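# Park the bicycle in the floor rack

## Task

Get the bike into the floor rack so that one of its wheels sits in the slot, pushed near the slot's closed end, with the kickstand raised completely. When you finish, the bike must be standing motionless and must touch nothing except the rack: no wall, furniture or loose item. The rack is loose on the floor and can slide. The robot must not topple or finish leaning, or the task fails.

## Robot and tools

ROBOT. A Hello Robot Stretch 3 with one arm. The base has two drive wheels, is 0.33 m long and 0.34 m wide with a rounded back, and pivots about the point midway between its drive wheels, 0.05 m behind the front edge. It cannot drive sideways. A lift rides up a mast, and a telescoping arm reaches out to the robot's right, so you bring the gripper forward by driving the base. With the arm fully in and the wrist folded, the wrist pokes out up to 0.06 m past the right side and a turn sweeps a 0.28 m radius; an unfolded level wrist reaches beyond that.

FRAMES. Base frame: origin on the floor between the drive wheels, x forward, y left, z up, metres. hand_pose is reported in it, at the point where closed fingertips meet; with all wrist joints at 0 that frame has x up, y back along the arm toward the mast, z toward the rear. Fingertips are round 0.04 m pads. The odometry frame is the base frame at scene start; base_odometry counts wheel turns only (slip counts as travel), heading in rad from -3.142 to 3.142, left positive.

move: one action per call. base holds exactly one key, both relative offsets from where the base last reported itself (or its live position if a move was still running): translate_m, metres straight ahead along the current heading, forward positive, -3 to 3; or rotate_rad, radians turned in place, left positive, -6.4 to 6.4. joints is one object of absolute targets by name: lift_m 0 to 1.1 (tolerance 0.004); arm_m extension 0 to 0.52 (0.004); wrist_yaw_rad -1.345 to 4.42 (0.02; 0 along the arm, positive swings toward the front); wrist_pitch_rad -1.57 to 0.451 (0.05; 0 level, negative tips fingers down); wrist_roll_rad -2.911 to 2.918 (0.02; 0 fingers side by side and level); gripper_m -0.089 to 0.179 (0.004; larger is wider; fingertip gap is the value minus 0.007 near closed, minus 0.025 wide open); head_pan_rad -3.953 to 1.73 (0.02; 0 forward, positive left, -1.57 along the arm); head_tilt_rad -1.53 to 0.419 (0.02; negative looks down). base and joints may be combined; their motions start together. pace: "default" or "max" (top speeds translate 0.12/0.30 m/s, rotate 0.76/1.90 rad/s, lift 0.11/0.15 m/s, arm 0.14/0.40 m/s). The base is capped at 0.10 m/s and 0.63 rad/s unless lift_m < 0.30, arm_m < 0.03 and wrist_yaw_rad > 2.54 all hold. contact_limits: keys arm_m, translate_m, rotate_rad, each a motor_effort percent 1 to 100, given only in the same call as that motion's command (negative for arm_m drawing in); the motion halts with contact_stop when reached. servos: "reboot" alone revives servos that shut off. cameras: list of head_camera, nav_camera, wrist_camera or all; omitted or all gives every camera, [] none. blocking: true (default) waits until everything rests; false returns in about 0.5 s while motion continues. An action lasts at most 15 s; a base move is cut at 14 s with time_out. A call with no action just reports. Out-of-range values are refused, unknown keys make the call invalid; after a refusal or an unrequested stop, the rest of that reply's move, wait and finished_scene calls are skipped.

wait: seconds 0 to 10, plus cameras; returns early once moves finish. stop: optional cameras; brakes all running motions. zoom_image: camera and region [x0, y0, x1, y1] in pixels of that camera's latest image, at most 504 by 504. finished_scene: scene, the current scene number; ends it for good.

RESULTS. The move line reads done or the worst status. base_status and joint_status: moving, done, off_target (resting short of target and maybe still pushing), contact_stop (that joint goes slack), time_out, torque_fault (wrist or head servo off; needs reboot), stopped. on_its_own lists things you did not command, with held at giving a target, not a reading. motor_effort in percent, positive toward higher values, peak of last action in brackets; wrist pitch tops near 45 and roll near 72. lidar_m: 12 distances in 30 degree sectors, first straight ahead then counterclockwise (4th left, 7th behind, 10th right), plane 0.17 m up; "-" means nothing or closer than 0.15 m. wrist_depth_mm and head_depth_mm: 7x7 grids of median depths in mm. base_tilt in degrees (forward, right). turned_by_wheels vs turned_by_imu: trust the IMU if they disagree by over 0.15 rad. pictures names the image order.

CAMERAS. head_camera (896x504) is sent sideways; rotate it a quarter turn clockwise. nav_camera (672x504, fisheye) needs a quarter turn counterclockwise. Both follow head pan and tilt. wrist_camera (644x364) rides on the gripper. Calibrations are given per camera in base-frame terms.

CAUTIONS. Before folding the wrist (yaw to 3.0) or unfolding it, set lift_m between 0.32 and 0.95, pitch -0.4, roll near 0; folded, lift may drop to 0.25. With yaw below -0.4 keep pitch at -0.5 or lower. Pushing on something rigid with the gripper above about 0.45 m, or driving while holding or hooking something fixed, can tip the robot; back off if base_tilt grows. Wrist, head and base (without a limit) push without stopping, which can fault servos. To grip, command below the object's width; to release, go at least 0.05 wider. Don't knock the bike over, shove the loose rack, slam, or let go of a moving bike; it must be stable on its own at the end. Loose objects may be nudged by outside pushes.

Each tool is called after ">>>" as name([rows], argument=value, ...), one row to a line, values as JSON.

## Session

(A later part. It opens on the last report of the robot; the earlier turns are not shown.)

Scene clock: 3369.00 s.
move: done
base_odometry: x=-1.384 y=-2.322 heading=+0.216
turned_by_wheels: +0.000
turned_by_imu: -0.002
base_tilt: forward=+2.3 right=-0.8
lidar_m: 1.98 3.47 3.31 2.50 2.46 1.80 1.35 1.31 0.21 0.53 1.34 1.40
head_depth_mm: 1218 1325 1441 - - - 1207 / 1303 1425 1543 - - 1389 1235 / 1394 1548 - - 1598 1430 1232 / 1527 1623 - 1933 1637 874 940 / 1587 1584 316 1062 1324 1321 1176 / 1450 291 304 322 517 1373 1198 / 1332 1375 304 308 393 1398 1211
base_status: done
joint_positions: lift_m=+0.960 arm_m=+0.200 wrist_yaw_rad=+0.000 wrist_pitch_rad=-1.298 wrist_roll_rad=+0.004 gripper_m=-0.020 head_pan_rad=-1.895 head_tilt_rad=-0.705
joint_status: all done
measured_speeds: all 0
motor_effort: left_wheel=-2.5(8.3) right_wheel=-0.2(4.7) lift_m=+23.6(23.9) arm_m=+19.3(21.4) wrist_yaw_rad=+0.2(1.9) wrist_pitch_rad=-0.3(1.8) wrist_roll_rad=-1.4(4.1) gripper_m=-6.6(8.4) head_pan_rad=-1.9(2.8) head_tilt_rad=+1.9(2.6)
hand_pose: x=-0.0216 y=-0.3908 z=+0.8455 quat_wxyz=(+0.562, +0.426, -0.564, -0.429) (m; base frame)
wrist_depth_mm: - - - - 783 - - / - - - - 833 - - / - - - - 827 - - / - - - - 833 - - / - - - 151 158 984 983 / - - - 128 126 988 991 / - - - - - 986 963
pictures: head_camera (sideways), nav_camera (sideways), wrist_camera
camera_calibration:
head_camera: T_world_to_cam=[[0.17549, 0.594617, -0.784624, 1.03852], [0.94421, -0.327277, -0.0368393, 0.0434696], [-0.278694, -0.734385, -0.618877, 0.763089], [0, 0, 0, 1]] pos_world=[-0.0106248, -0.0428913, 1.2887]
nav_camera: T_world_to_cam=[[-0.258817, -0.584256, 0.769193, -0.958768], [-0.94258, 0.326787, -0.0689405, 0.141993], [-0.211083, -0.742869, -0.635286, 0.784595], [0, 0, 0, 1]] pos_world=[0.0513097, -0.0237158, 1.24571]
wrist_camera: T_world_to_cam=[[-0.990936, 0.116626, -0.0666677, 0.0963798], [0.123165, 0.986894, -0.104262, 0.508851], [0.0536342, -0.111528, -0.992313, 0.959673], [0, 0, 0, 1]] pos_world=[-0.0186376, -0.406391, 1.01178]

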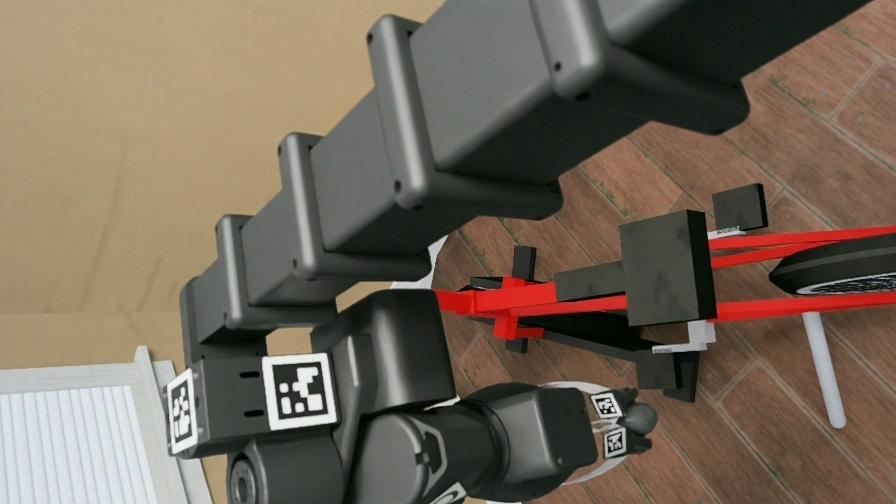

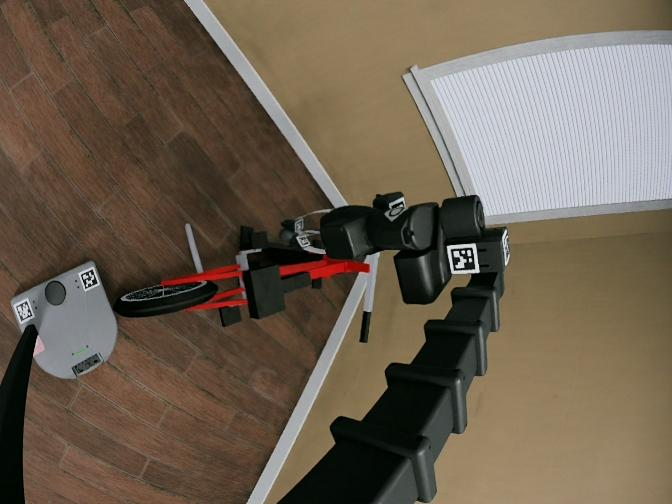

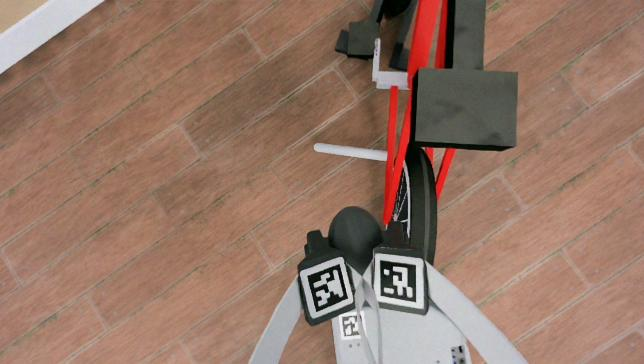

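>>> move(base={"translate_m":0.02}, joints={"arm_m":0.46,"head_pan_rad":-1.7}, cameras=[])

>>> move(joints={"lift_m":0.6})

Scene clock: 3388.43 s.
move: done
base_odometry: x=-1.364 y=-2.318 heading=+0.216
turned_by_wheels: +0.000
turned_by_imu: -0.002
base_tilt: forward=+2.3 right=-0.8
lidar_m: 1.97 3.46 3.34 2.50 2.47 1.82 1.37 1.33 0.22 0.53 1.33 1.40
head_depth_mm: 1378 1501 1555 - - 1429 1238 / 1519 1579 - 1954 1707 1365 1207 / 1545 324 1946 1948 1222 876 952 / 1381 519 1861 1975 1588 1327 1180 / 506 515 1640 1896 1668 1420 1195 / 1257 1323 1524 1763 1657 1404 1216 / 1198 1302 1459 1644 1653 1405 1209
base_status: done
joint_positions: lift_m=+0.960 arm_m=+0.460 wrist_yaw_rad=+0.000 wrist_pitch_rad=-1.298 wrist_roll_rad=+0.003 gripper_m=-0.020 head_pan_rad=-1.705 head_tilt_rad=-0.705
joint_status: all done
measured_speeds: all 0
motor_effort: left_wheel=+0.8(5.3) right_wheel=+5.2(10.2) lift_m=+24.1(24.3) arm_m=+19.6(21.2) wrist_yaw_rad=+0.9(1.3) wrist_pitch_rad=-0.3(1.0) wrist_roll_rad=-1.2(1.5) gripper_m=-6.7(8.3) head_pan_rad=+3.0(5.2) head_tilt_rad=+1.7(2.6)
hand_pose: x=-0.0216 y=-0.6507 z=+0.8454 quat_wxyz=(+0.562, +0.427, -0.564, -0.429) (m; base frame)
wrist_depth_mm: - - - - - 606 335 / - - - - 895 636 - / - - - - 947 - - / - - - - - 518 990 / - - - 151 794 476 994 / - - - 128 125 - 978 / - - - - 992 978 954
pictures: none
No camera images: "cameras" was empty.

Scene clock: 3392.53 s.
move: done
base_odometry: x=-1.364 y=-2.318 heading=+0.216
turned_by_wheels: +0.000
turned_by_imu: -0.001
base_tilt: forward=+2.3 right=-0.8
lidar_m: 1.96 3.45 3.32 2.51 2.47 1.82 1.37 1.33 0.22 0.53 1.33 1.40
head_depth_mm: 1399 1499 1624 1740 1694 1424 1231 / 1521 1652 1793 1903 1695 1370 1208 / 1567 1761 1981 1939 1212 551 443 / 1453 1628 1870 1266 658 1264 1174 / 1362 1497 1690 753 784 1414 1198 / 1267 1394 1582 1760 1668 1405 1222 / 1198 1303 1460 1630 1651 1406 1211
base_status: not commanded
joint_positions: lift_m=+0.600 arm_m=+0.460 wrist_yaw_rad=+0.000 wrist_pitch_rad=-1.298 wrist_roll_rad=+0.003 gripper_m=-0.020 head_pan_rad=-1.705 head_tilt_rad=-0.705
joint_status: all done
measured_speeds: all 0
motor_effort: left_wheel=+0.4(0.8) right_wheel=+4.9(5.3) lift_m=+22.9(24.8) arm_m=+15.2(19.6) wrist_yaw_rad=-0.1(1.7) wrist_pitch_rad=+0.1(1.1) wrist_roll_rad=-1.2(1.5) gripper_m=-8.2(8.4) head_pan_rad=+2.8(3.4) head_tilt_rad=+1.5(2.4)
hand_pose: x=-0.0216 y=-0.6507 z=+0.4854 quat_wxyz=(+0.562, +0.427, -0.564, -0.429) (m; base frame)
wrist_depth_mm: 735 721 700 698 687 667 335 / 719 711 698 689 677 651 643 / 721 702 699 678 669 409 647 / 707 700 687 668 662 433 633 / 700 686 672 152 639 636 282 / 688 685 670 128 126 447 427 / 681 679 663 646 638 372 237
pictures: head_camera (sideways), nav_camera (sideways), wrist_camera
camera_calibration:
head_camera: T_world_to_cam=[[0.0604837, 0.617004, -0.784632, 1.03923], [0.988922, -0.14379, -0.0368391, 0.0431967], [-0.135552, -0.773712, -0.618866, 0.762201], [0, 0, 0, 1]] pos_world=[-0.00225662, -0.0452721, 1.2887]
nav_camera: T_world_to_cam=[[-0.144272, -0.622506, 0.769202, -0.959478], [-0.98723, 0.143614, -0.0689406, 0.142266], [-0.0675524, -0.769325, -0.635276, 0.783705], [0, 0, 0, 1]] pos_world=[0.0549642, -0.0147873, 1.24571]
wrist_camera: T_world_to_cam=[[-0.990957, 0.116526, -0.0665225, 0.102541], [0.123022, 0.986965, -0.103758, 0.727574], [0.0535649, -0.111003, -0.992375, 0.573805], [0, 0, 0, 1]] pos_world=[-0.018629, -0.666344, 0.651743]

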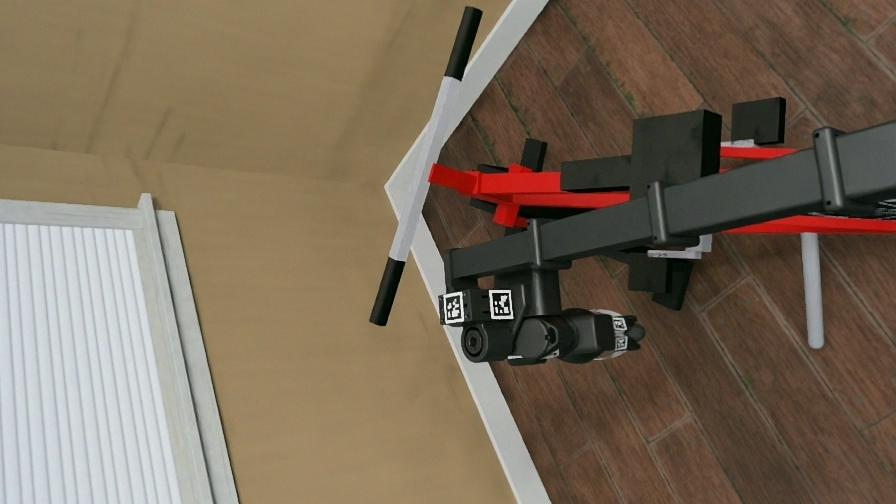

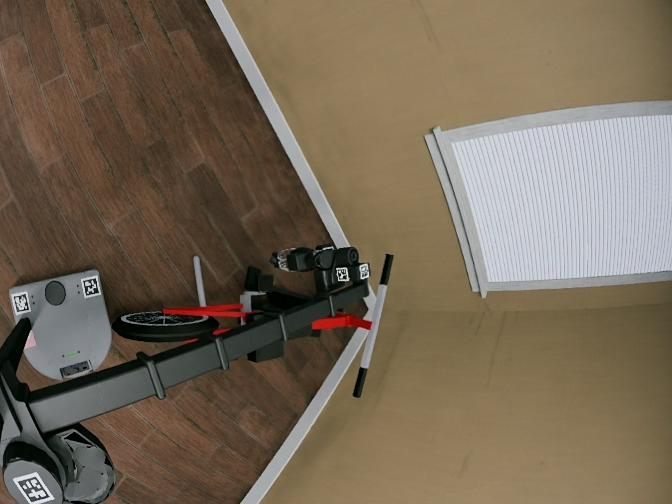

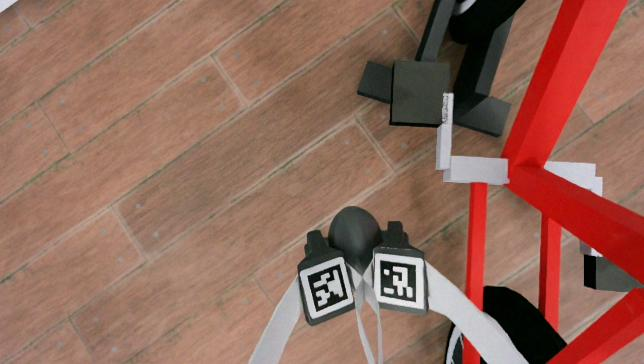

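>>> move(joints={"lift_m":0.33})

Scene clock: 3410.23 s.
move: done
base_odometry: x=-1.364 y=-2.318 heading=+0.216
turned_by_wheels: +0.000
turned_by_imu: -0.002
base_tilt: forward=+2.3 right=-0.8
lidar_m: 1.97 3.46 3.34 2.51 2.48 1.82 1.37 1.33 0.22 0.53 1.34 1.40
head_depth_mm: 1390 1500 1622 1743 1683 1430 1237 / 1526 1654 1798 1912 1697 1369 1202 / 1557 1779 1982 1923 1221 873 913 / 1458 1631 1855 1982 1564 890 752 / 1357 1500 1693 1884 1663 1028 1198 / 1274 1397 1564 1775 1659 1400 1211 / 1198 1308 1456 1638 1662 1395 1210
base_status: not commanded
joint_positions: lift_m=+0.330 arm_m=+0.460 wrist_yaw_rad=+0.000 wrist_pitch_rad=-1.298 wrist_roll_rad=+0.003 gripper_m=-0.020 head_pan_rad=-1.705 head_tilt_rad=-0.705
joint_status: all done
measured_speeds: all 0
motor_effort: left_wheel=+0.4(0.8) right_wheel=+5.0(5.3) lift_m=+22.6(23.8) arm_m=+9.3(12.8) wrist_yaw_rad=-0.3(1.3) wrist_pitch_rad=-0.4(1.0) wrist_roll_rad=-1.5(1.5) gripper_m=-6.9(8.2) head_pan_rad=+2.6(3.4) head_tilt_rad=+2.1(2.8)
hand_pose: x=-0.0216 y=-0.6507 z=+0.2154 quat_wxyz=(+0.562, +0.427, -0.564, -0.429) (m; base frame)
wrist_depth_mm: 427 416 411 400 386 387 177 / 418 413 404 398 389 381 166 / 415 407 398 392 388 381 181 / 409 402 395 389 382 374 368 / 404 399 391 153 377 372 364 / 402 393 387 128 126 368 361 / 395 388 382 373 256 360 357
pictures: head_camera (sideways), nav_camera (sideways), wrist_camera
camera_calibration:
head_camera: T_world_to_cam=[[0.0604836, 0.617004, -0.784633, 1.03923], [0.988922, -0.14379, -0.0368391, 0.0431967], [-0.135552, -0.773712, -0.618866, 0.762201], [0, 0, 0, 1]] pos_world=[-0.00225662, -0.0452721, 1.2887]
nav_camera: T_world_to_cam=[[-0.144272, -0.622506, 0.769202, -0.959478], [-0.98723, 0.143614, -0.0689406, 0.142266], [-0.0675524, -0.769325, -0.635276, 0.783705], [0, 0, 0, 1]] pos_world=[0.0549642, -0.0147873, 1.24571]
wrist_camera: T_world_to_cam=[[-0.990957, 0.116526, -0.0665225, 0.0845804], [0.123022, 0.986965, -0.103758, 0.699559], [0.0535649, -0.111003, -0.992375, 0.305865], [0, 0, 0, 1]] pos_world=[-0.018629, -0.666344, 0.381744]

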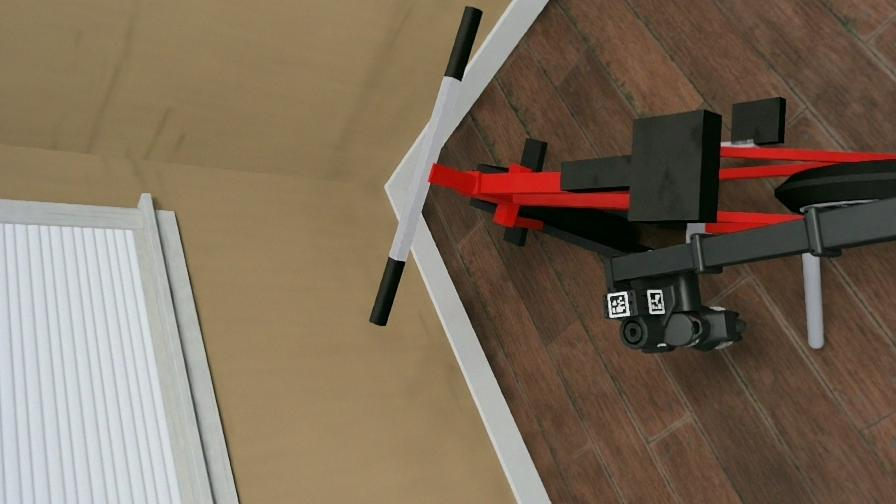

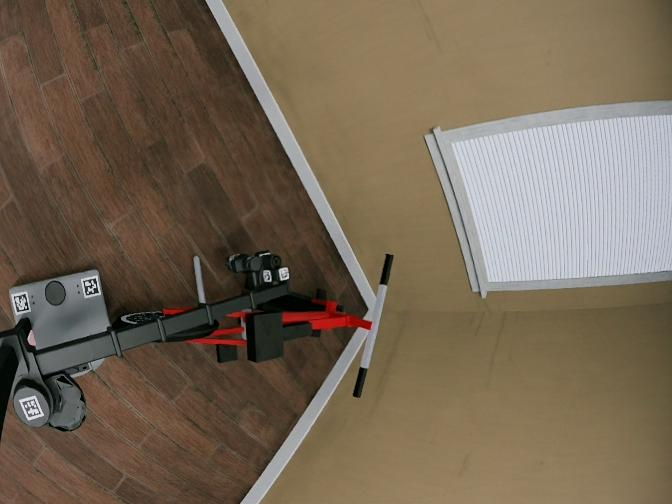

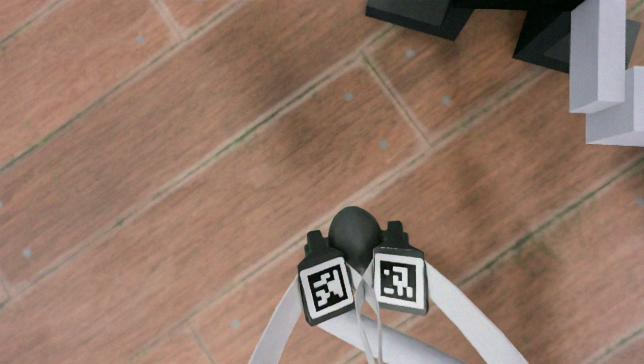

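>>> move(joints={"lift_m":0.17})

Scene clock: 3419.37 s.
move: done
base_odometry: x=-1.364 y=-2.318 heading=+0.216
turned_by_wheels: +0.000
turned_by_imu: -0.001
base_tilt: forward=+2.3 right=-0.8
lidar_m: 1.96 3.45 3.32 2.51 2.47 1.81 1.36 1.33 0.22 0.53 1.33 1.40
head_depth_mm: 1392 1488 1626 1742 1711 1429 1240 / 1525 1650 1807 1907 1690 1364 1207 / 1571 1759 1985 1956 1218 874 953 / 1451 1635 1857 1985 1591 1187 959 / 1348 1497 1693 1914 1678 1072 1196 / 1271 1398 1567 1774 1664 1397 1215 / 1198 1301 1463 1627 1641 1403 1211
base_status: not commanded
joint_positions: lift_m=+0.170 arm_m=+0.460 wrist_yaw_rad=+0.000 wrist_pitch_rad=-1.298 wrist_roll_rad=+0.003 gripper_m=-0.020 head_pan_rad=-1.705 head_tilt_rad=-0.705
joint_status: all done
measured_speeds: all 0
motor_effort: left_wheel=+0.6(0.8) right_wheel=+4.6(5.3) lift_m=+22.4(24.1) arm_m=+4.7(6.9) wrist_yaw_rad=-0.2(1.4) wrist_pitch_rad=-0.8(1.0) wrist_roll_rad=-1.2(1.4) gripper_m=-6.7(7.8) head_pan_rad=+2.4(3.3) head_tilt_rad=+1.5(2.5)
hand_pose: x=-0.0216 y=-0.6507 z=+0.0554 quat_wxyz=(+0.562, +0.427, -0.564, -0.429) (m; base frame)
wrist_depth_mm: 244 239 235 231 226 222 219 / 241 237 233 228 223 220 216 / 238 234 230 225 222 218 215 / 235 232 227 223 219 215 212 / 233 229 224 155 215 213 210 / 230 226 222 128 126 211 207 / 227 222 221 215 212 208 205
pictures: head_camera (sideways), nav_camera (sideways), wrist_camera
camera_calibration:
head_camera: T_world_to_cam=[[0.0604836, 0.617004, -0.784632, 1.03923], [0.988922, -0.14379, -0.0368391, 0.0431967], [-0.135552, -0.773712, -0.618866, 0.762201], [0, 0, 0, 1]] pos_world=[-0.00225662, -0.0452721, 1.2887]
nav_camera: T_world_to_cam=[[-0.144272, -0.622506, 0.769202, -0.959478], [-0.98723, 0.143614, -0.0689406, 0.142266], [-0.0675523, -0.769325, -0.635276, 0.783705], [0, 0, 0, 1]] pos_world=[0.0549642, -0.0147873, 1.24571]
wrist_camera: T_world_to_cam=[[-0.990957, 0.116526, -0.0665225, 0.0739367], [0.123022, 0.986965, -0.103758, 0.682958], [0.0535649, -0.111003, -0.992375, 0.147085], [0, 0, 0, 1]] pos_world=[-0.018629, -0.666344, 0.221744]

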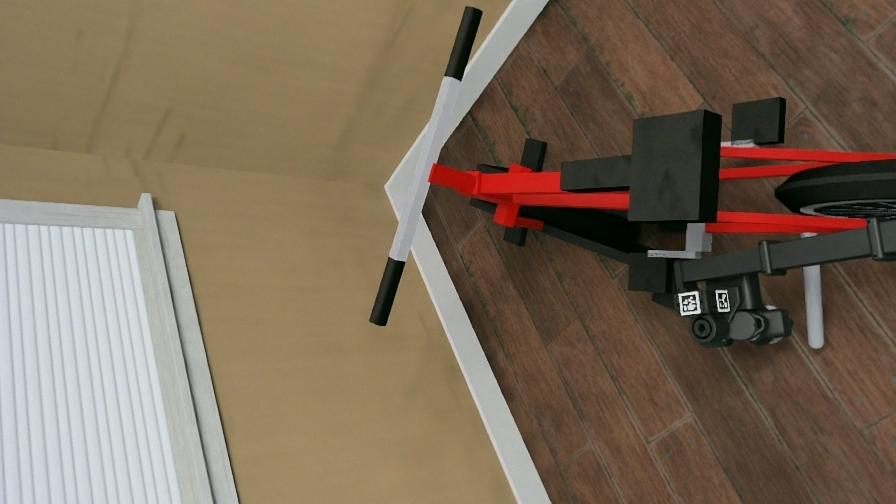

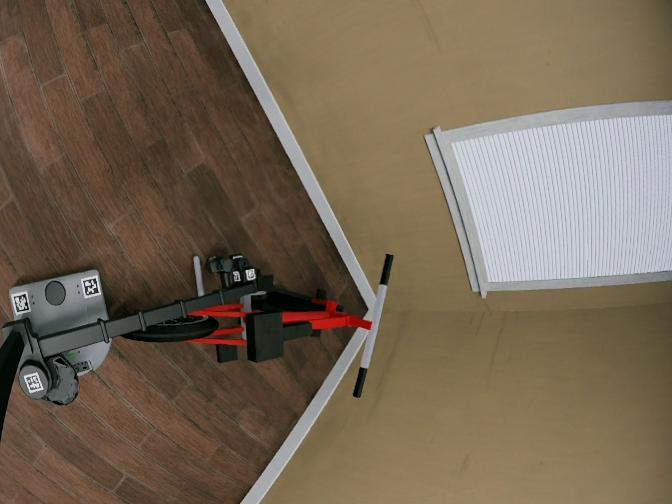

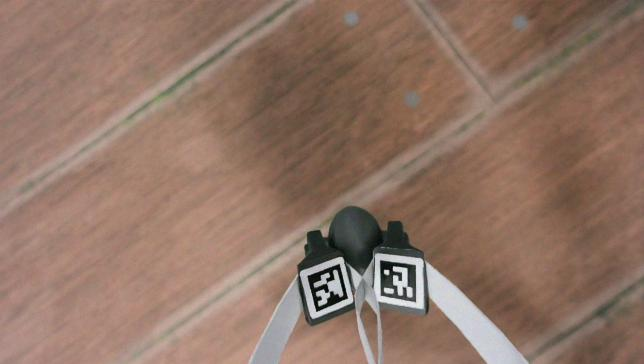

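>>> move(joints={"arm_m":0.37})

Scene clock: 3424.00 s.
move: done
base_odometry: x=-1.364 y=-2.318 heading=+0.216
turned_by_wheels: +0.000
turned_by_imu: -0.001
base_tilt: forward=+2.3 right=-0.8
lidar_m: 1.96 3.44 3.31 2.52 2.47 1.82 1.37 1.33 0.22 0.53 1.33 1.40
head_depth_mm: 1393 1496 1639 1735 1716 1434 1241 / 1522 1649 1810 1902 1686 1334 1211 / 1575 1763 1978 1944 1229 871 957 / 1458 1630 1851 1991 1604 1269 935 / 1359 1497 1698 1894 1673 1411 1151 / 1271 1395 1564 1765 1656 1416 1216 / 1193 1308 1460 1647 1649 1410 1213
base_status: not commanded
joint_positions: lift_m=+0.170 arm_m=+0.370 wrist_yaw_rad=-0.004 wrist_pitch_rad=-1.189 wrist_roll_rad=+0.014 gripper_m=-0.020 head_pan_rad=-1.705 head_tilt_rad=-0.705
joint_status: all done
measured_speeds: all 0
on_its_own: wrist_pitch_rad is at rest, and its effort (-20.3) is outside its rest range (-8 to +12)
motor_effort: left_wheel=-1.2(1.3) right_wheel=-0.6(5.3) lift_m=+27.5(27.5) arm_m=-27.0(28.6) wrist_yaw_rad=+3.2(4.9) wrist_pitch_rad=-20.3(20.7) wrist_roll_rad=-4.8(5.0) gripper_m=-7.0(7.8) head_pan_rad=+3.1(3.1) head_tilt_rad=+2.0(2.8)
hand_pose: x=-0.0219 y=-0.5880 z=+0.0619 quat_wxyz=(+0.581, +0.392, -0.590, -0.400) (m; base frame)
wrist_depth_mm: 279 272 267 260 252 246 241 / 271 263 257 250 245 239 233 / 262 255 250 243 236 232 226 / 253 248 241 237 231 225 222 / 245 241 234 155 222 220 214 / 238 234 229 129 128 214 209 / 231 227 223 123 112 208 204
pictures: head_camera (sideways), nav_camera (sideways), wrist_camera
camera_calibration:
head_camera: T_world_to_cam=[[0.0604841, 0.617003, -0.784633, 1.03923], [0.988922, -0.143791, -0.0368391, 0.0431967], [-0.135553, -0.773713, -0.618865, 0.7622], [0, 0, 0, 1]] pos_world=[-0.00225666, -0.0452721, 1.2887]
nav_camera: T_world_to_cam=[[-0.144273, -0.622505, 0.769203, -0.959478], [-0.987229, 0.143615, -0.0689406, 0.142266], [-0.0675531, -0.769326, -0.635275, 0.783705], [0, 0, 0, 1]] pos_world=[0.0549642, -0.0147874, 1.24571]
wrist_camera: T_world_to_cam=[[-0.989106, 0.121733, -0.0827704, 0.0709283], [0.136733, 0.968043, -0.210229, 0.617579], [0.0545335, -0.219257, -0.974142, 0.0957235], [0, 0, 0, 1]] pos_world=[-0.0195081, -0.58549, 0.228952]

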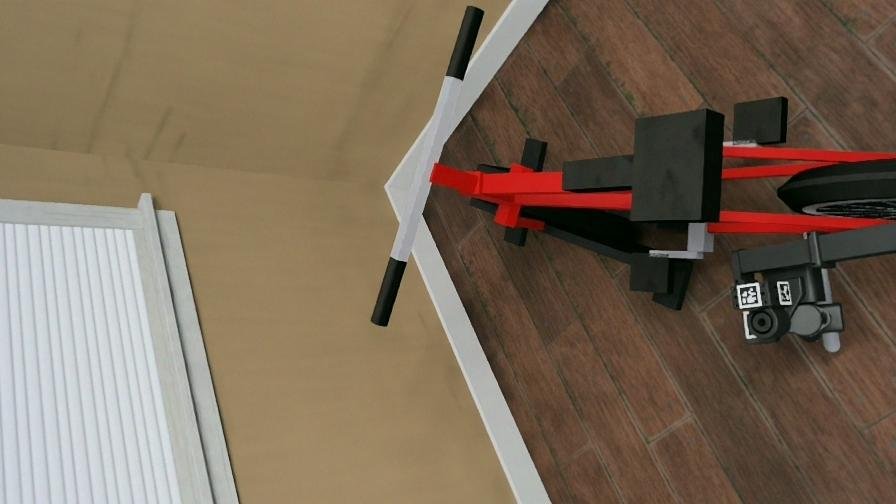

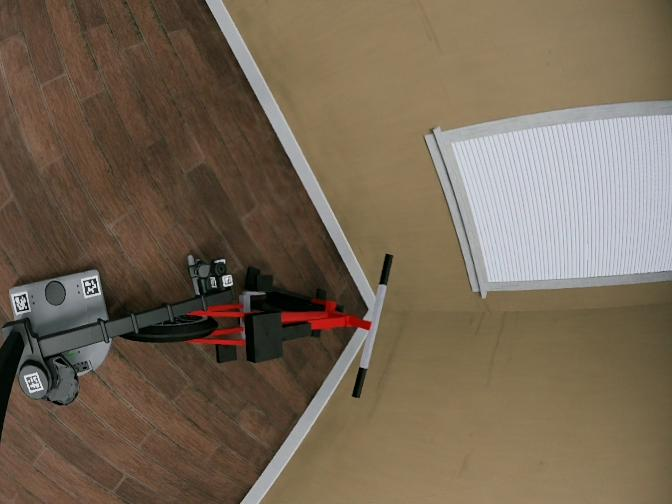

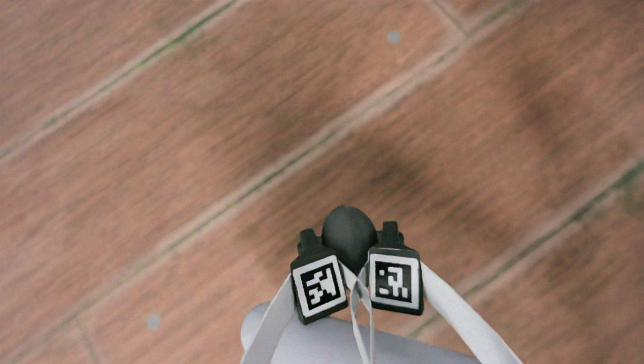

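>>> move(joints={"arm_m":0.34})

Scene clock: 3427.77 s.
move: done
base_odometry: x=-1.364 y=-2.318 heading=+0.216
turned_by_wheels: +0.001
turned_by_imu: +0.000
base_tilt: forward=+2.3 right=-0.8
lidar_m: 1.96 3.44 3.30 2.51 2.47 1.82 1.37 1.33 0.22 0.52 1.33 1.40
head_depth_mm: 1400 1511 1624 1750 1717 1434 1229 / 1533 1643 1803 1909 1698 1346 1215 / 1566 1758 1984 1955 1231 873 950 / 1455 1622 1876 1993 1594 1356 916 / 1360 1490 1697 1893 1676 1413 1098 / 1269 1391 1576 1779 1655 1406 1216 / 1193 1301 1467 1638 1657 1398 1210
base_status: not commanded
joint_positions: lift_m=+0.170 arm_m=+0.340 wrist_yaw_rad=+0.020 wrist_pitch_rad=-1.176 wrist_roll_rad=-0.021 gripper_m=-0.020 head_pan_rad=-1.705 head_tilt_rad=-0.705
joint_status: all done
measured_speeds: all 0
on_its_own: wrist_yaw_rad is at rest, and its effort (-16.9) is outside its rest range (-9 to +9); wrist_pitch_rad is at rest, and its effort (-23.2) is outside its rest range (-8 to +12)
motor_effort: left_wheel=+6.7(6.7) right_wheel=-13.9(14.4) lift_m=+22.5(28.1) arm_m=-29.0(30.3) wrist_yaw_rad=-16.9(18.6) wrist_pitch_rad=-23.2(23.3) wrist_roll_rad=+7.0(7.1) gripper_m=-7.0(7.9) head_pan_rad=+2.6(3.2) head_tilt_rad=+2.0(2.5)
hand_pose: x=-0.0201 y=-0.5612 z=+0.0629 quat_wxyz=(+0.598, +0.402, -0.578, -0.383) (m; base frame)
wrist_depth_mm: 281 275 269 262 256 251 246 / 272 266 260 253 248 244 238 / 262 256 251 245 240 236 230 / 253 249 243 238 234 229 224 / 244 241 236 156 225 222 217 / 238 233 228 128 125 216 211 / 230 226 222 120 107 209 206
pictures: head_camera (sideways), nav_camera (sideways), wrist_camera
camera_calibration:
head_camera: T_world_to_cam=[[0.0604841, 0.617003, -0.784633, 1.03923], [0.988922, -0.143791, -0.0368391, 0.0431967], [-0.135553, -0.773713, -0.618865, 0.762201], [0, 0, 0, 1]] pos_world=[-0.00225666, -0.0452721, 1.2887]
nav_camera: T_world_to_cam=[[-0.144273, -0.622505, 0.769203, -0.959478], [-0.987229, 0.143615, -0.0689406, 0.142266], [-0.0675531, -0.769326, -0.635275, 0.783705], [0, 0, 0, 1]] pos_world=[0.0549642, -0.0147874, 1.24571]
wrist_camera: T_world_to_cam=[[-0.99539, 0.064673, -0.0708185, 0.0366248], [0.0790595, 0.971337, -0.224176, 0.593116], [0.0542905, -0.228742, -0.971972, 0.09701], [0, 0, 0, 1]] pos_world=[-0.0157022, -0.556294, 0.229847]

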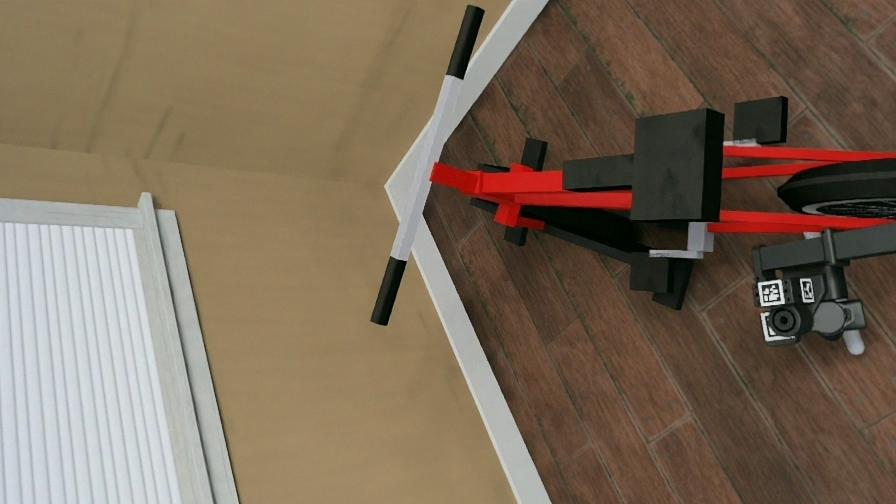

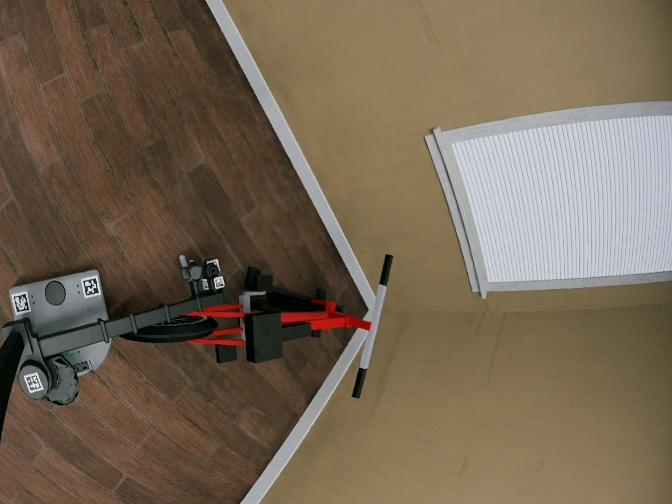

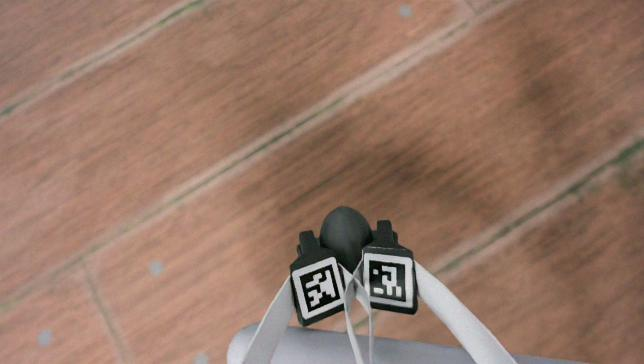

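>>> move(joints={"arm_m":0.30,"lift_m":0.185}, cameras=["head_camera","wrist_camera"])

Scene clock: 3432.93 s.
move: contact_stop
base_odometry: x=-1.364 y=-2.318 heading=+0.216
turned_by_wheels: +0.000
turned_by_imu: -0.001
base_tilt: forward=+2.3 right=-0.8
lidar_m: 1.97 3.45 3.31 2.51 2.47 1.82 1.37 1.33 0.22 0.49 1.34 1.40
head_depth_mm: 1396 1502 1615 1749 1699 1436 1228 / 1533 1661 1813 1921 1700 1334 1206 / 1571 1764 2008 1956 1089 879 961 / 1448 1630 1849 1980 1598 1329 876 / 1356 1498 1703 1909 1673 1414 916 / 1275 1396 1569 1770 1679 1407 1219 / 1200 1293 1462 1640 1651 1386 1211
base_status: not commanded
joint_positions: lift_m=+0.191 arm_m=+0.300 wrist_yaw_rad=+0.011 wrist_pitch_rad=-1.231 wrist_roll_rad=-0.019 gripper_m=-0.020 head_pan_rad=-1.705 head_tilt_rad=-0.705
joint_status: lift_m contact_stop (moved +0.021 of +0.015); the others done
measured_speeds: translate_m=+0.000 rotate_rad=+0.000 lift_m=+0.002 arm_m=+0.000 wrist_yaw_rad=+0.000 wrist_pitch_rad=-0.024 wrist_roll_rad=+0.000 head_pan_rad=+0.000 head_tilt_rad=+0.000
on_its_own: lift_m is slack since a contact_stop (your +0.185 is given up); wrist_yaw_rad is at rest, and its effort (-9.7) is outside its rest range (-9 to +9); wrist_pitch_rad is at rest, and its effort (-12.2) is outside its rest range (-8 to +12)
motor_effort: left_wheel=+6.4(7.0) right_wheel=-11.9(14.3) lift_m=+24.0(30.9) arm_m=-23.1(30.0) wrist_yaw_rad=-9.7(18.5) wrist_pitch_rad=-12.2(23.1) wrist_roll_rad=+6.0(7.0) gripper_m=-7.0(7.9) head_pan_rad=+2.8(3.2) head_tilt_rad=+1.8(2.5)
hand_pose: x=-0.0209 y=-0.5077 z=+0.0798 quat_wxyz=(+0.585, +0.415, -0.569, -0.402) (m; base frame)
wrist_depth_mm: 288 282 277 271 266 260 256 / 281 276 269 265 260 255 250 / 274 268 263 257 254 250 244 / 269 263 257 253 248 243 238 / 260 257 251 155 241 238 233 / 255 250 247 128 126 234 87 / 249 246 242 236 234 93 82
pictures: head_camera (sideways), wrist_camera
camera_calibration:
head_camera: T_world_to_cam=[[0.0604841, 0.617003, -0.784633, 1.03923], [0.988922, -0.143791, -0.0368391, 0.0431967], [-0.135553, -0.773713, -0.618865, 0.762201], [0, 0, 0, 1]] pos_world=[-0.00225666, -0.0452721, 1.2887]
wrist_camera: T_world_to_cam=[[-0.99459, 0.0795414, -0.0668052, 0.0407612], [0.0899477, 0.981174, -0.170903, 0.545961], [0.0519537, -0.175987, -0.983021, 0.153316], [0, 0, 0, 1]] pos_world=[-0.0165325, -0.511944, 0.246742]

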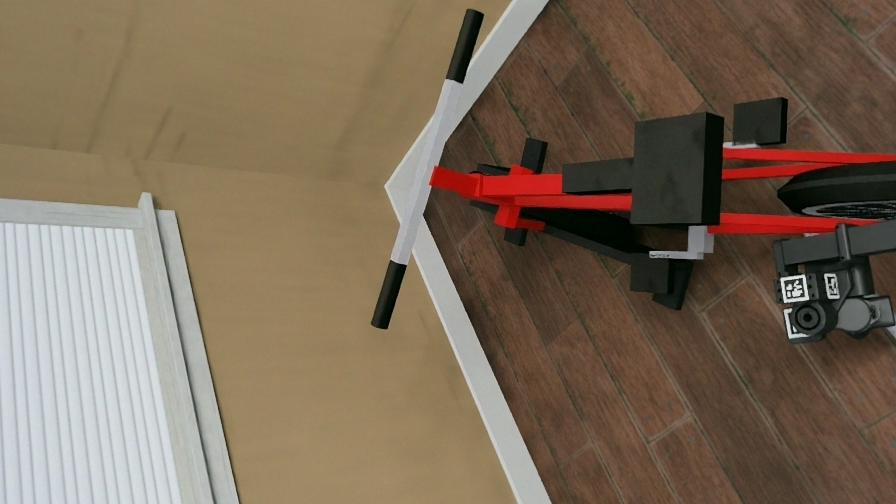

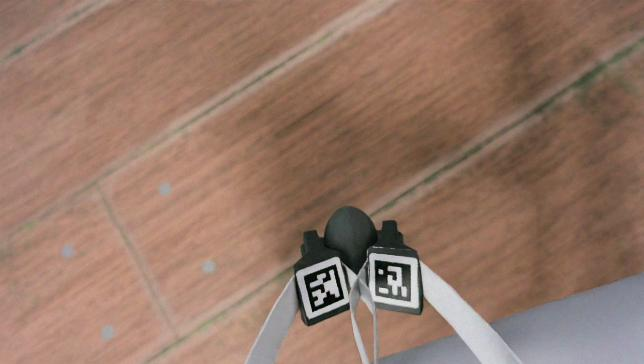

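>>> move(joints={"head_pan_rad":-2.0,"head_tilt_rad":-0.95}, cameras=["head_camera","nav_camera"])

Scene clock: 3436.37 s.
move: done
base_odometry: x=-1.364 y=-2.318 heading=+0.216
turned_by_wheels: +0.000
turned_by_imu: -0.001
base_tilt: forward=+2.3 right=-0.8
lidar_m: 1.97 3.45 3.32 2.51 2.47 1.81 1.37 1.33 0.21 0.49 1.33 1.40
head_depth_mm: 1250 1409 1608 1644 1434 1275 1152 / 1322 1502 1713 1637 1428 1273 1145 / 1413 1626 1813 1621 1428 1266 1145 / 1522 1724 1879 1619 1214 928 787 / 1651 1859 1671 947 1131 957 1131 / 1673 1871 1871 1542 1404 1199 1126 / 1524 1677 1808 1585 1401 1250 1126
base_status: not commanded
joint_positions: lift_m=+0.193 arm_m=+0.300 wrist_yaw_rad=+0.009 wrist_pitch_rad=-1.246 wrist_roll_rad=-0.016 gripper_m=-0.020 head_pan_rad=-1.994 head_tilt_rad=-0.938
joint_status: all done
measured_speeds: all 0
on_its_own: lift_m is slack since a contact_stop (your +0.185 is given up); wrist_pitch_rad is at rest, and its effort (-10.0) is outside its rest range (-8 to +12)
motor_effort: left_wheel=+4.8(4.9) right_wheel=-7.7(8.3) lift_m=+26.0(26.3) arm_m=-17.1(18.2) wrist_yaw_rad=-6.8(8.2) wrist_pitch_rad=-10.0(10.5) wrist_roll_rad=+5.1(5.3) gripper_m=-6.4(7.6) head_pan_rad=-2.5(3.8) head_tilt_rad=-6.1(7.2)
hand_pose: x=-0.0211 y=-0.5039 z=+0.0810 quat_wxyz=(+0.581, +0.418, -0.568, -0.407) (m; base frame)
wrist_depth_mm: 285 280 273 270 263 260 254 / 279 273 269 264 259 255 249 / 273 268 262 258 254 248 244 / 268 262 258 254 249 244 240 / 260 259 253 155 242 240 234 / 257 252 247 127 126 234 85 / 251 247 244 239 236 93 82
pictures: head_camera (sideways), nav_camera (sideways)
camera_calibration:
head_camera: T_world_to_cam=[[0.301389, 0.724191, -0.620252, 0.82354], [0.910575, -0.411586, -0.038096, 0.0452995], [-0.282875, -0.553304, -0.783477, 0.977192], [0, 0, 0, 1]] pos_world=[-0.0130309, -0.037071, 1.27814]
nav_camera: T_world_to_cam=[[-0.381622, -0.70193, 0.601381, -0.739336], [-0.898957, 0.433215, -0.0648091, 0.136328], [-0.215036, -0.565348, -0.79633, 0.994062], [0, 0, 0, 1]] pos_world=[0.0541653, -0.0160309, 1.24506]

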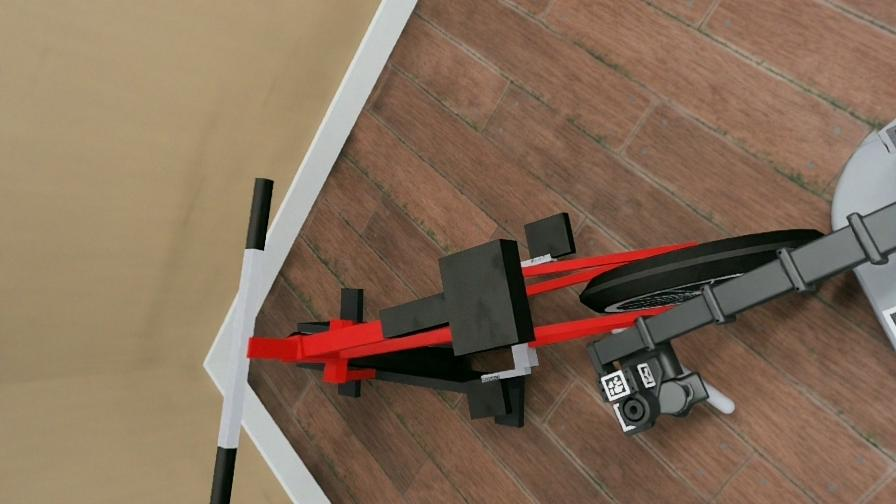

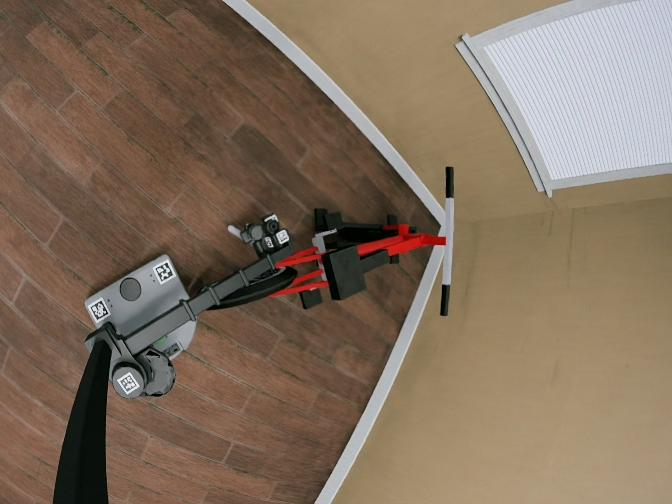

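>>> move(joints={"arm_m":0.26,"lift_m":0.2}, cameras=["head_camera","wrist_camera"])

Scene clock: 3451.87 s.
move: done
base_odometry: x=-1.364 y=-2.318 heading=+0.216
turned_by_wheels: +0.000
turned_by_imu: -0.001
base_tilt: forward=+2.3 right=-0.8
lidar_m: 1.97 3.46 3.33 2.52 2.47 1.82 1.37 1.33 0.22 0.91 1.33 1.40
head_depth_mm: 1244 1407 1612 1635 1440 1280 1143 / 1329 1517 1733 1629 1436 1271 1141 / 1425 1626 1804 1624 1430 1270 1138 / 1517 1728 1872 1617 1234 922 779 / 1631 1853 1693 936 1194 920 1136 / 1676 1856 1865 1514 1399 1193 1126 / 1525 1682 1809 1601 1397 1248 1123
base_status: not commanded
joint_positions: lift_m=+0.200 arm_m=+0.260 wrist_yaw_rad=+0.002 wrist_pitch_rad=-1.298 wrist_roll_rad=-0.004 gripper_m=-0.020 head_pan_rad=-1.994 head_tilt_rad=-0.938
joint_status: all done
measured_speeds: all 0
motor_effort: left_wheel=+0.6(4.7) right_wheel=+1.0(7.2) lift_m=+29.0(30.1) arm_m=-19.6(22.5) wrist_yaw_rad=-0.9(8.1) wrist_pitch_rad=-0.1(9.5) wrist_roll_rad=+1.3(4.9) gripper_m=-6.8(7.7) head_pan_rad=-2.5(2.9) head_tilt_rad=-5.7(6.2)
hand_pose: x=-0.0216 y=-0.4508 z=+0.0855 quat_wxyz=(+0.565, +0.429, -0.561, -0.426) (m; base frame)
wrist_depth_mm: 279 274 268 263 259 255 251 / 275 270 265 260 255 252 248 / 271 266 261 257 252 248 244 / 268 264 258 254 251 246 242 / 265 260 255 156 245 243 240 / 262 257 255 128 126 241 204 / 258 255 251 245 243 237 210
pictures: head_camera (sideways), wrist_camera
camera_calibration:
head_camera: T_world_to_cam=[[0.301499, 0.724279, -0.620095, 0.823335], [0.910544, -0.411652, -0.0380962, 0.0452999], [-0.282856, -0.553138, -0.783601, 0.977353], [0, 0, 0, 1]] pos_world=[-0.0130319, -0.0370652, 1.27813]
wrist_camera: T_world_to_cam=[[-0.99216, 0.107067, -0.0644621, 0.0482618], [0.113411, 0.988039, -0.104485, 0.489129], [0.0525043, -0.110976, -0.992435, 0.199054], [0, 0, 0, 1]] pos_world=[-0.0180402, -0.466356, 0.251766]

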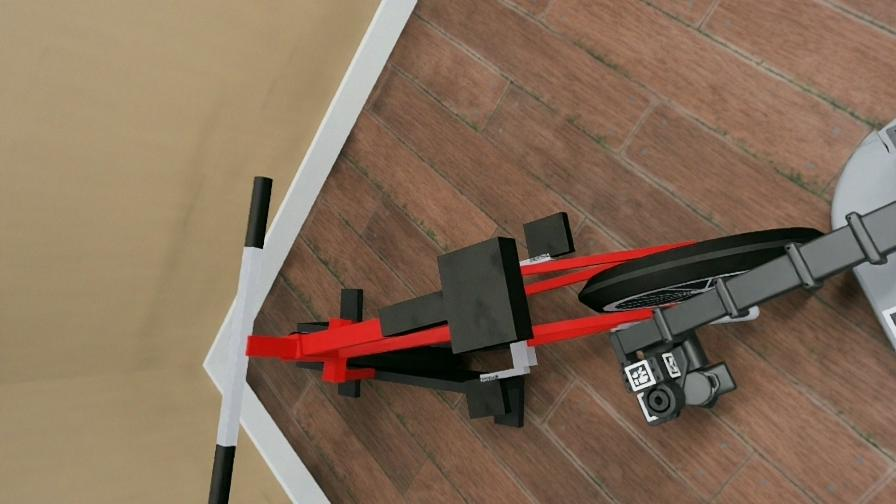

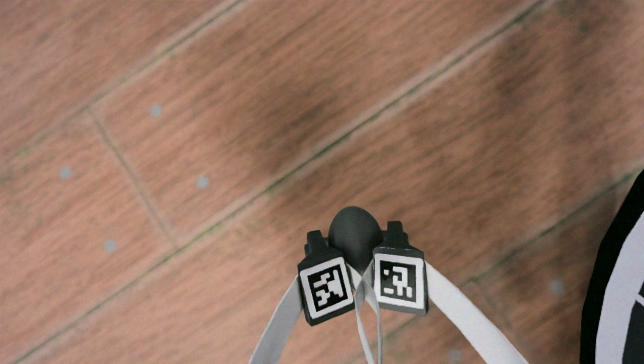

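>>> move(joints={"lift_m":0.9}, cameras=[])

>>> move(joints={"arm_m":0.05,"head_pan_rad":-1.75,"head_tilt_rad":-0.9})

Scene clock: 3462.97 s.
move: done
base_odometry: x=-1.364 y=-2.318 heading=+0.216
turned_by_wheels: +0.000
turned_by_imu: -0.002
base_tilt: forward=+2.3 right=-0.8
lidar_m: 1.97 3.45 3.34 2.51 2.47 1.82 1.37 1.33 0.22 0.91 1.33 1.40
head_depth_mm: 1258 1409 1617 1697 - - 1119 / 1336 1514 1721 - - 1235 1142 / 1418 1634 1749 - - 1268 1145 / 1524 1697 - 889 1234 934 966 / 1604 310 1091 940 1240 1200 1130 / 357 339 1774 1504 1405 1250 1128 / 359 363 418 1502 1407 1246 1127
base_status: not commanded
joint_positions: lift_m=+0.900 arm_m=+0.260 wrist_yaw_rad=+0.002 wrist_pitch_rad=-1.298 wrist_roll_rad=-0.004 gripper_m=-0.020 head_pan_rad=-1.994 head_tilt_rad=-0.938
joint_status: all done
measured_speeds: all 0
motor_effort: left_wheel=+1.0(1.2) right_wheel=+1.1(1.8) lift_m=+30.0(31.3) arm_m=-18.4(19.5) wrist_yaw_rad=-1.7(2.4) wrist_pitch_rad=-0.8(1.1) wrist_roll_rad=+1.3(1.7) gripper_m=-6.7(8.2) head_pan_rad=-1.8(3.1) head_tilt_rad=-5.6(6.4)
hand_pose: x=-0.0216 y=-0.4507 z=+0.7854 quat_wxyz=(+0.565, +0.429, -0.561, -0.426) (m; base frame)
wrist_depth_mm: - - - - 856 430 983 / - - - - 961 415 975 / - - - - 963 - 950 / - - - 972 986 935 937 / - - 992 151 158 956 935 / - - 986 128 126 936 915 / 997 993 980 916 - 921 922
pictures: none
No camera images: "cameras" was empty.

Scene clock: 3465.73 s.
move: done
base_odometry: x=-1.364 y=-2.318 heading=+0.216
turned_by_wheels: +0.000
turned_by_imu: -0.001
base_tilt: forward=+2.3 right=-0.9
lidar_m: 1.96 3.45 3.34 2.51 2.48 1.81 1.37 1.33 0.22 0.91 1.33 1.40
head_depth_mm: 1406 1542 1664 - - - 1146 / 1529 1691 1815 - - 1272 1156 / 1660 1881 1037 - - 1043 972 / 1620 1864 2019 - - 1007 1128 / 1493 1663 1904 - - 324 1137 / 1390 1571 1802 1635 1410 1266 1134 / 1294 1452 1656 1636 1434 1266 1131
base_status: not commanded
joint_positions: lift_m=+0.900 arm_m=+0.050 wrist_yaw_rad=+0.001 wrist_pitch_rad=-1.298 wrist_roll_rad=-0.004 gripper_m=-0.020 head_pan_rad=-1.755 head_tilt_rad=-0.902
joint_status: all done
measured_speeds: all 0
motor_effort: left_wheel=+0.9(1.2) right_wheel=+1.4(1.7) lift_m=+27.3(30.0) arm_m=-19.2(21.1) wrist_yaw_rad=-0.9(2.1) wrist_pitch_rad=-0.5(1.0) wrist_roll_rad=+1.0(1.5) gripper_m=-7.7(7.8) head_pan_rad=+2.7(4.0) head_tilt_rad=+0.9(7.0)
hand_pose: x=-0.0216 y=-0.2406 z=+0.7854 quat_wxyz=(+0.565, +0.429, -0.562, -0.427) (m; base frame)
wrist_depth_mm: - - - - 813 980 968 / - - - - 780 973 971 / - - - - 778 976 956 / - - - - 979 972 938 / - - 993 151 728 941 935 / - - 979 129 126 928 923 / - 976 991 777 - 923 926
pictures: head_camera (sideways), nav_camera (sideways), wrist_camera
camera_calibration:
head_camera: T_world_to_cam=[[0.117246, 0.752726, -0.647809, 0.860569], [0.981875, -0.185674, -0.0380369, 0.0447894], [-0.148913, -0.631608, -0.760852, 0.946956], [0, 0, 0, 1]] pos_world=[-0.00386218, -0.0413516, 1.27968]
nav_camera: T_world_to_cam=[[-0.20059, -0.750744, 0.629402, -0.77695], [-0.976384, 0.205817, -0.0656759, 0.137932], [-0.0802359, -0.627712, -0.774299, 0.964595], [0, 0, 0, 1]] pos_world=[0.0562218, -0.0061914, 1.24496]
wrist_camera: T_world_to_cam=[[-0.991997, 0.108483, -0.0646018, 0.0713063], [0.114797, 0.987957, -0.10374, 0.35402], [0.0525699, -0.110326, -0.992504, 0.917268], [0, 0, 0, 1]] pos_world=[-0.0181255, -0.256294, 0.951725]

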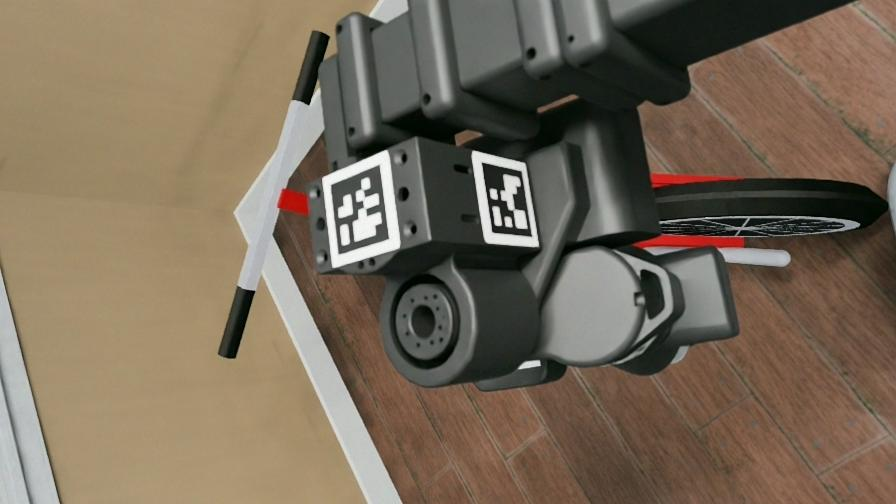

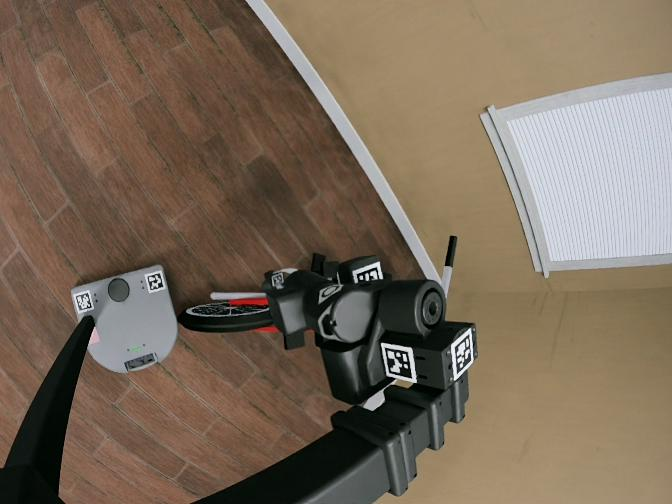

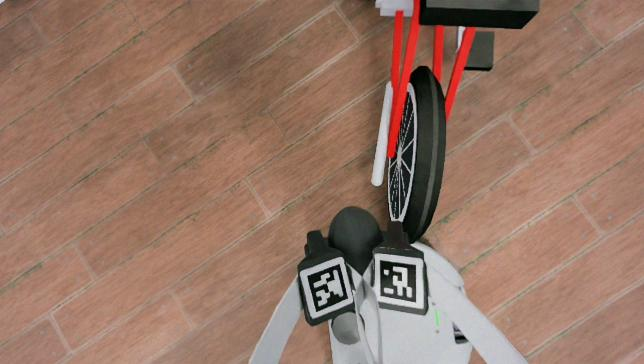

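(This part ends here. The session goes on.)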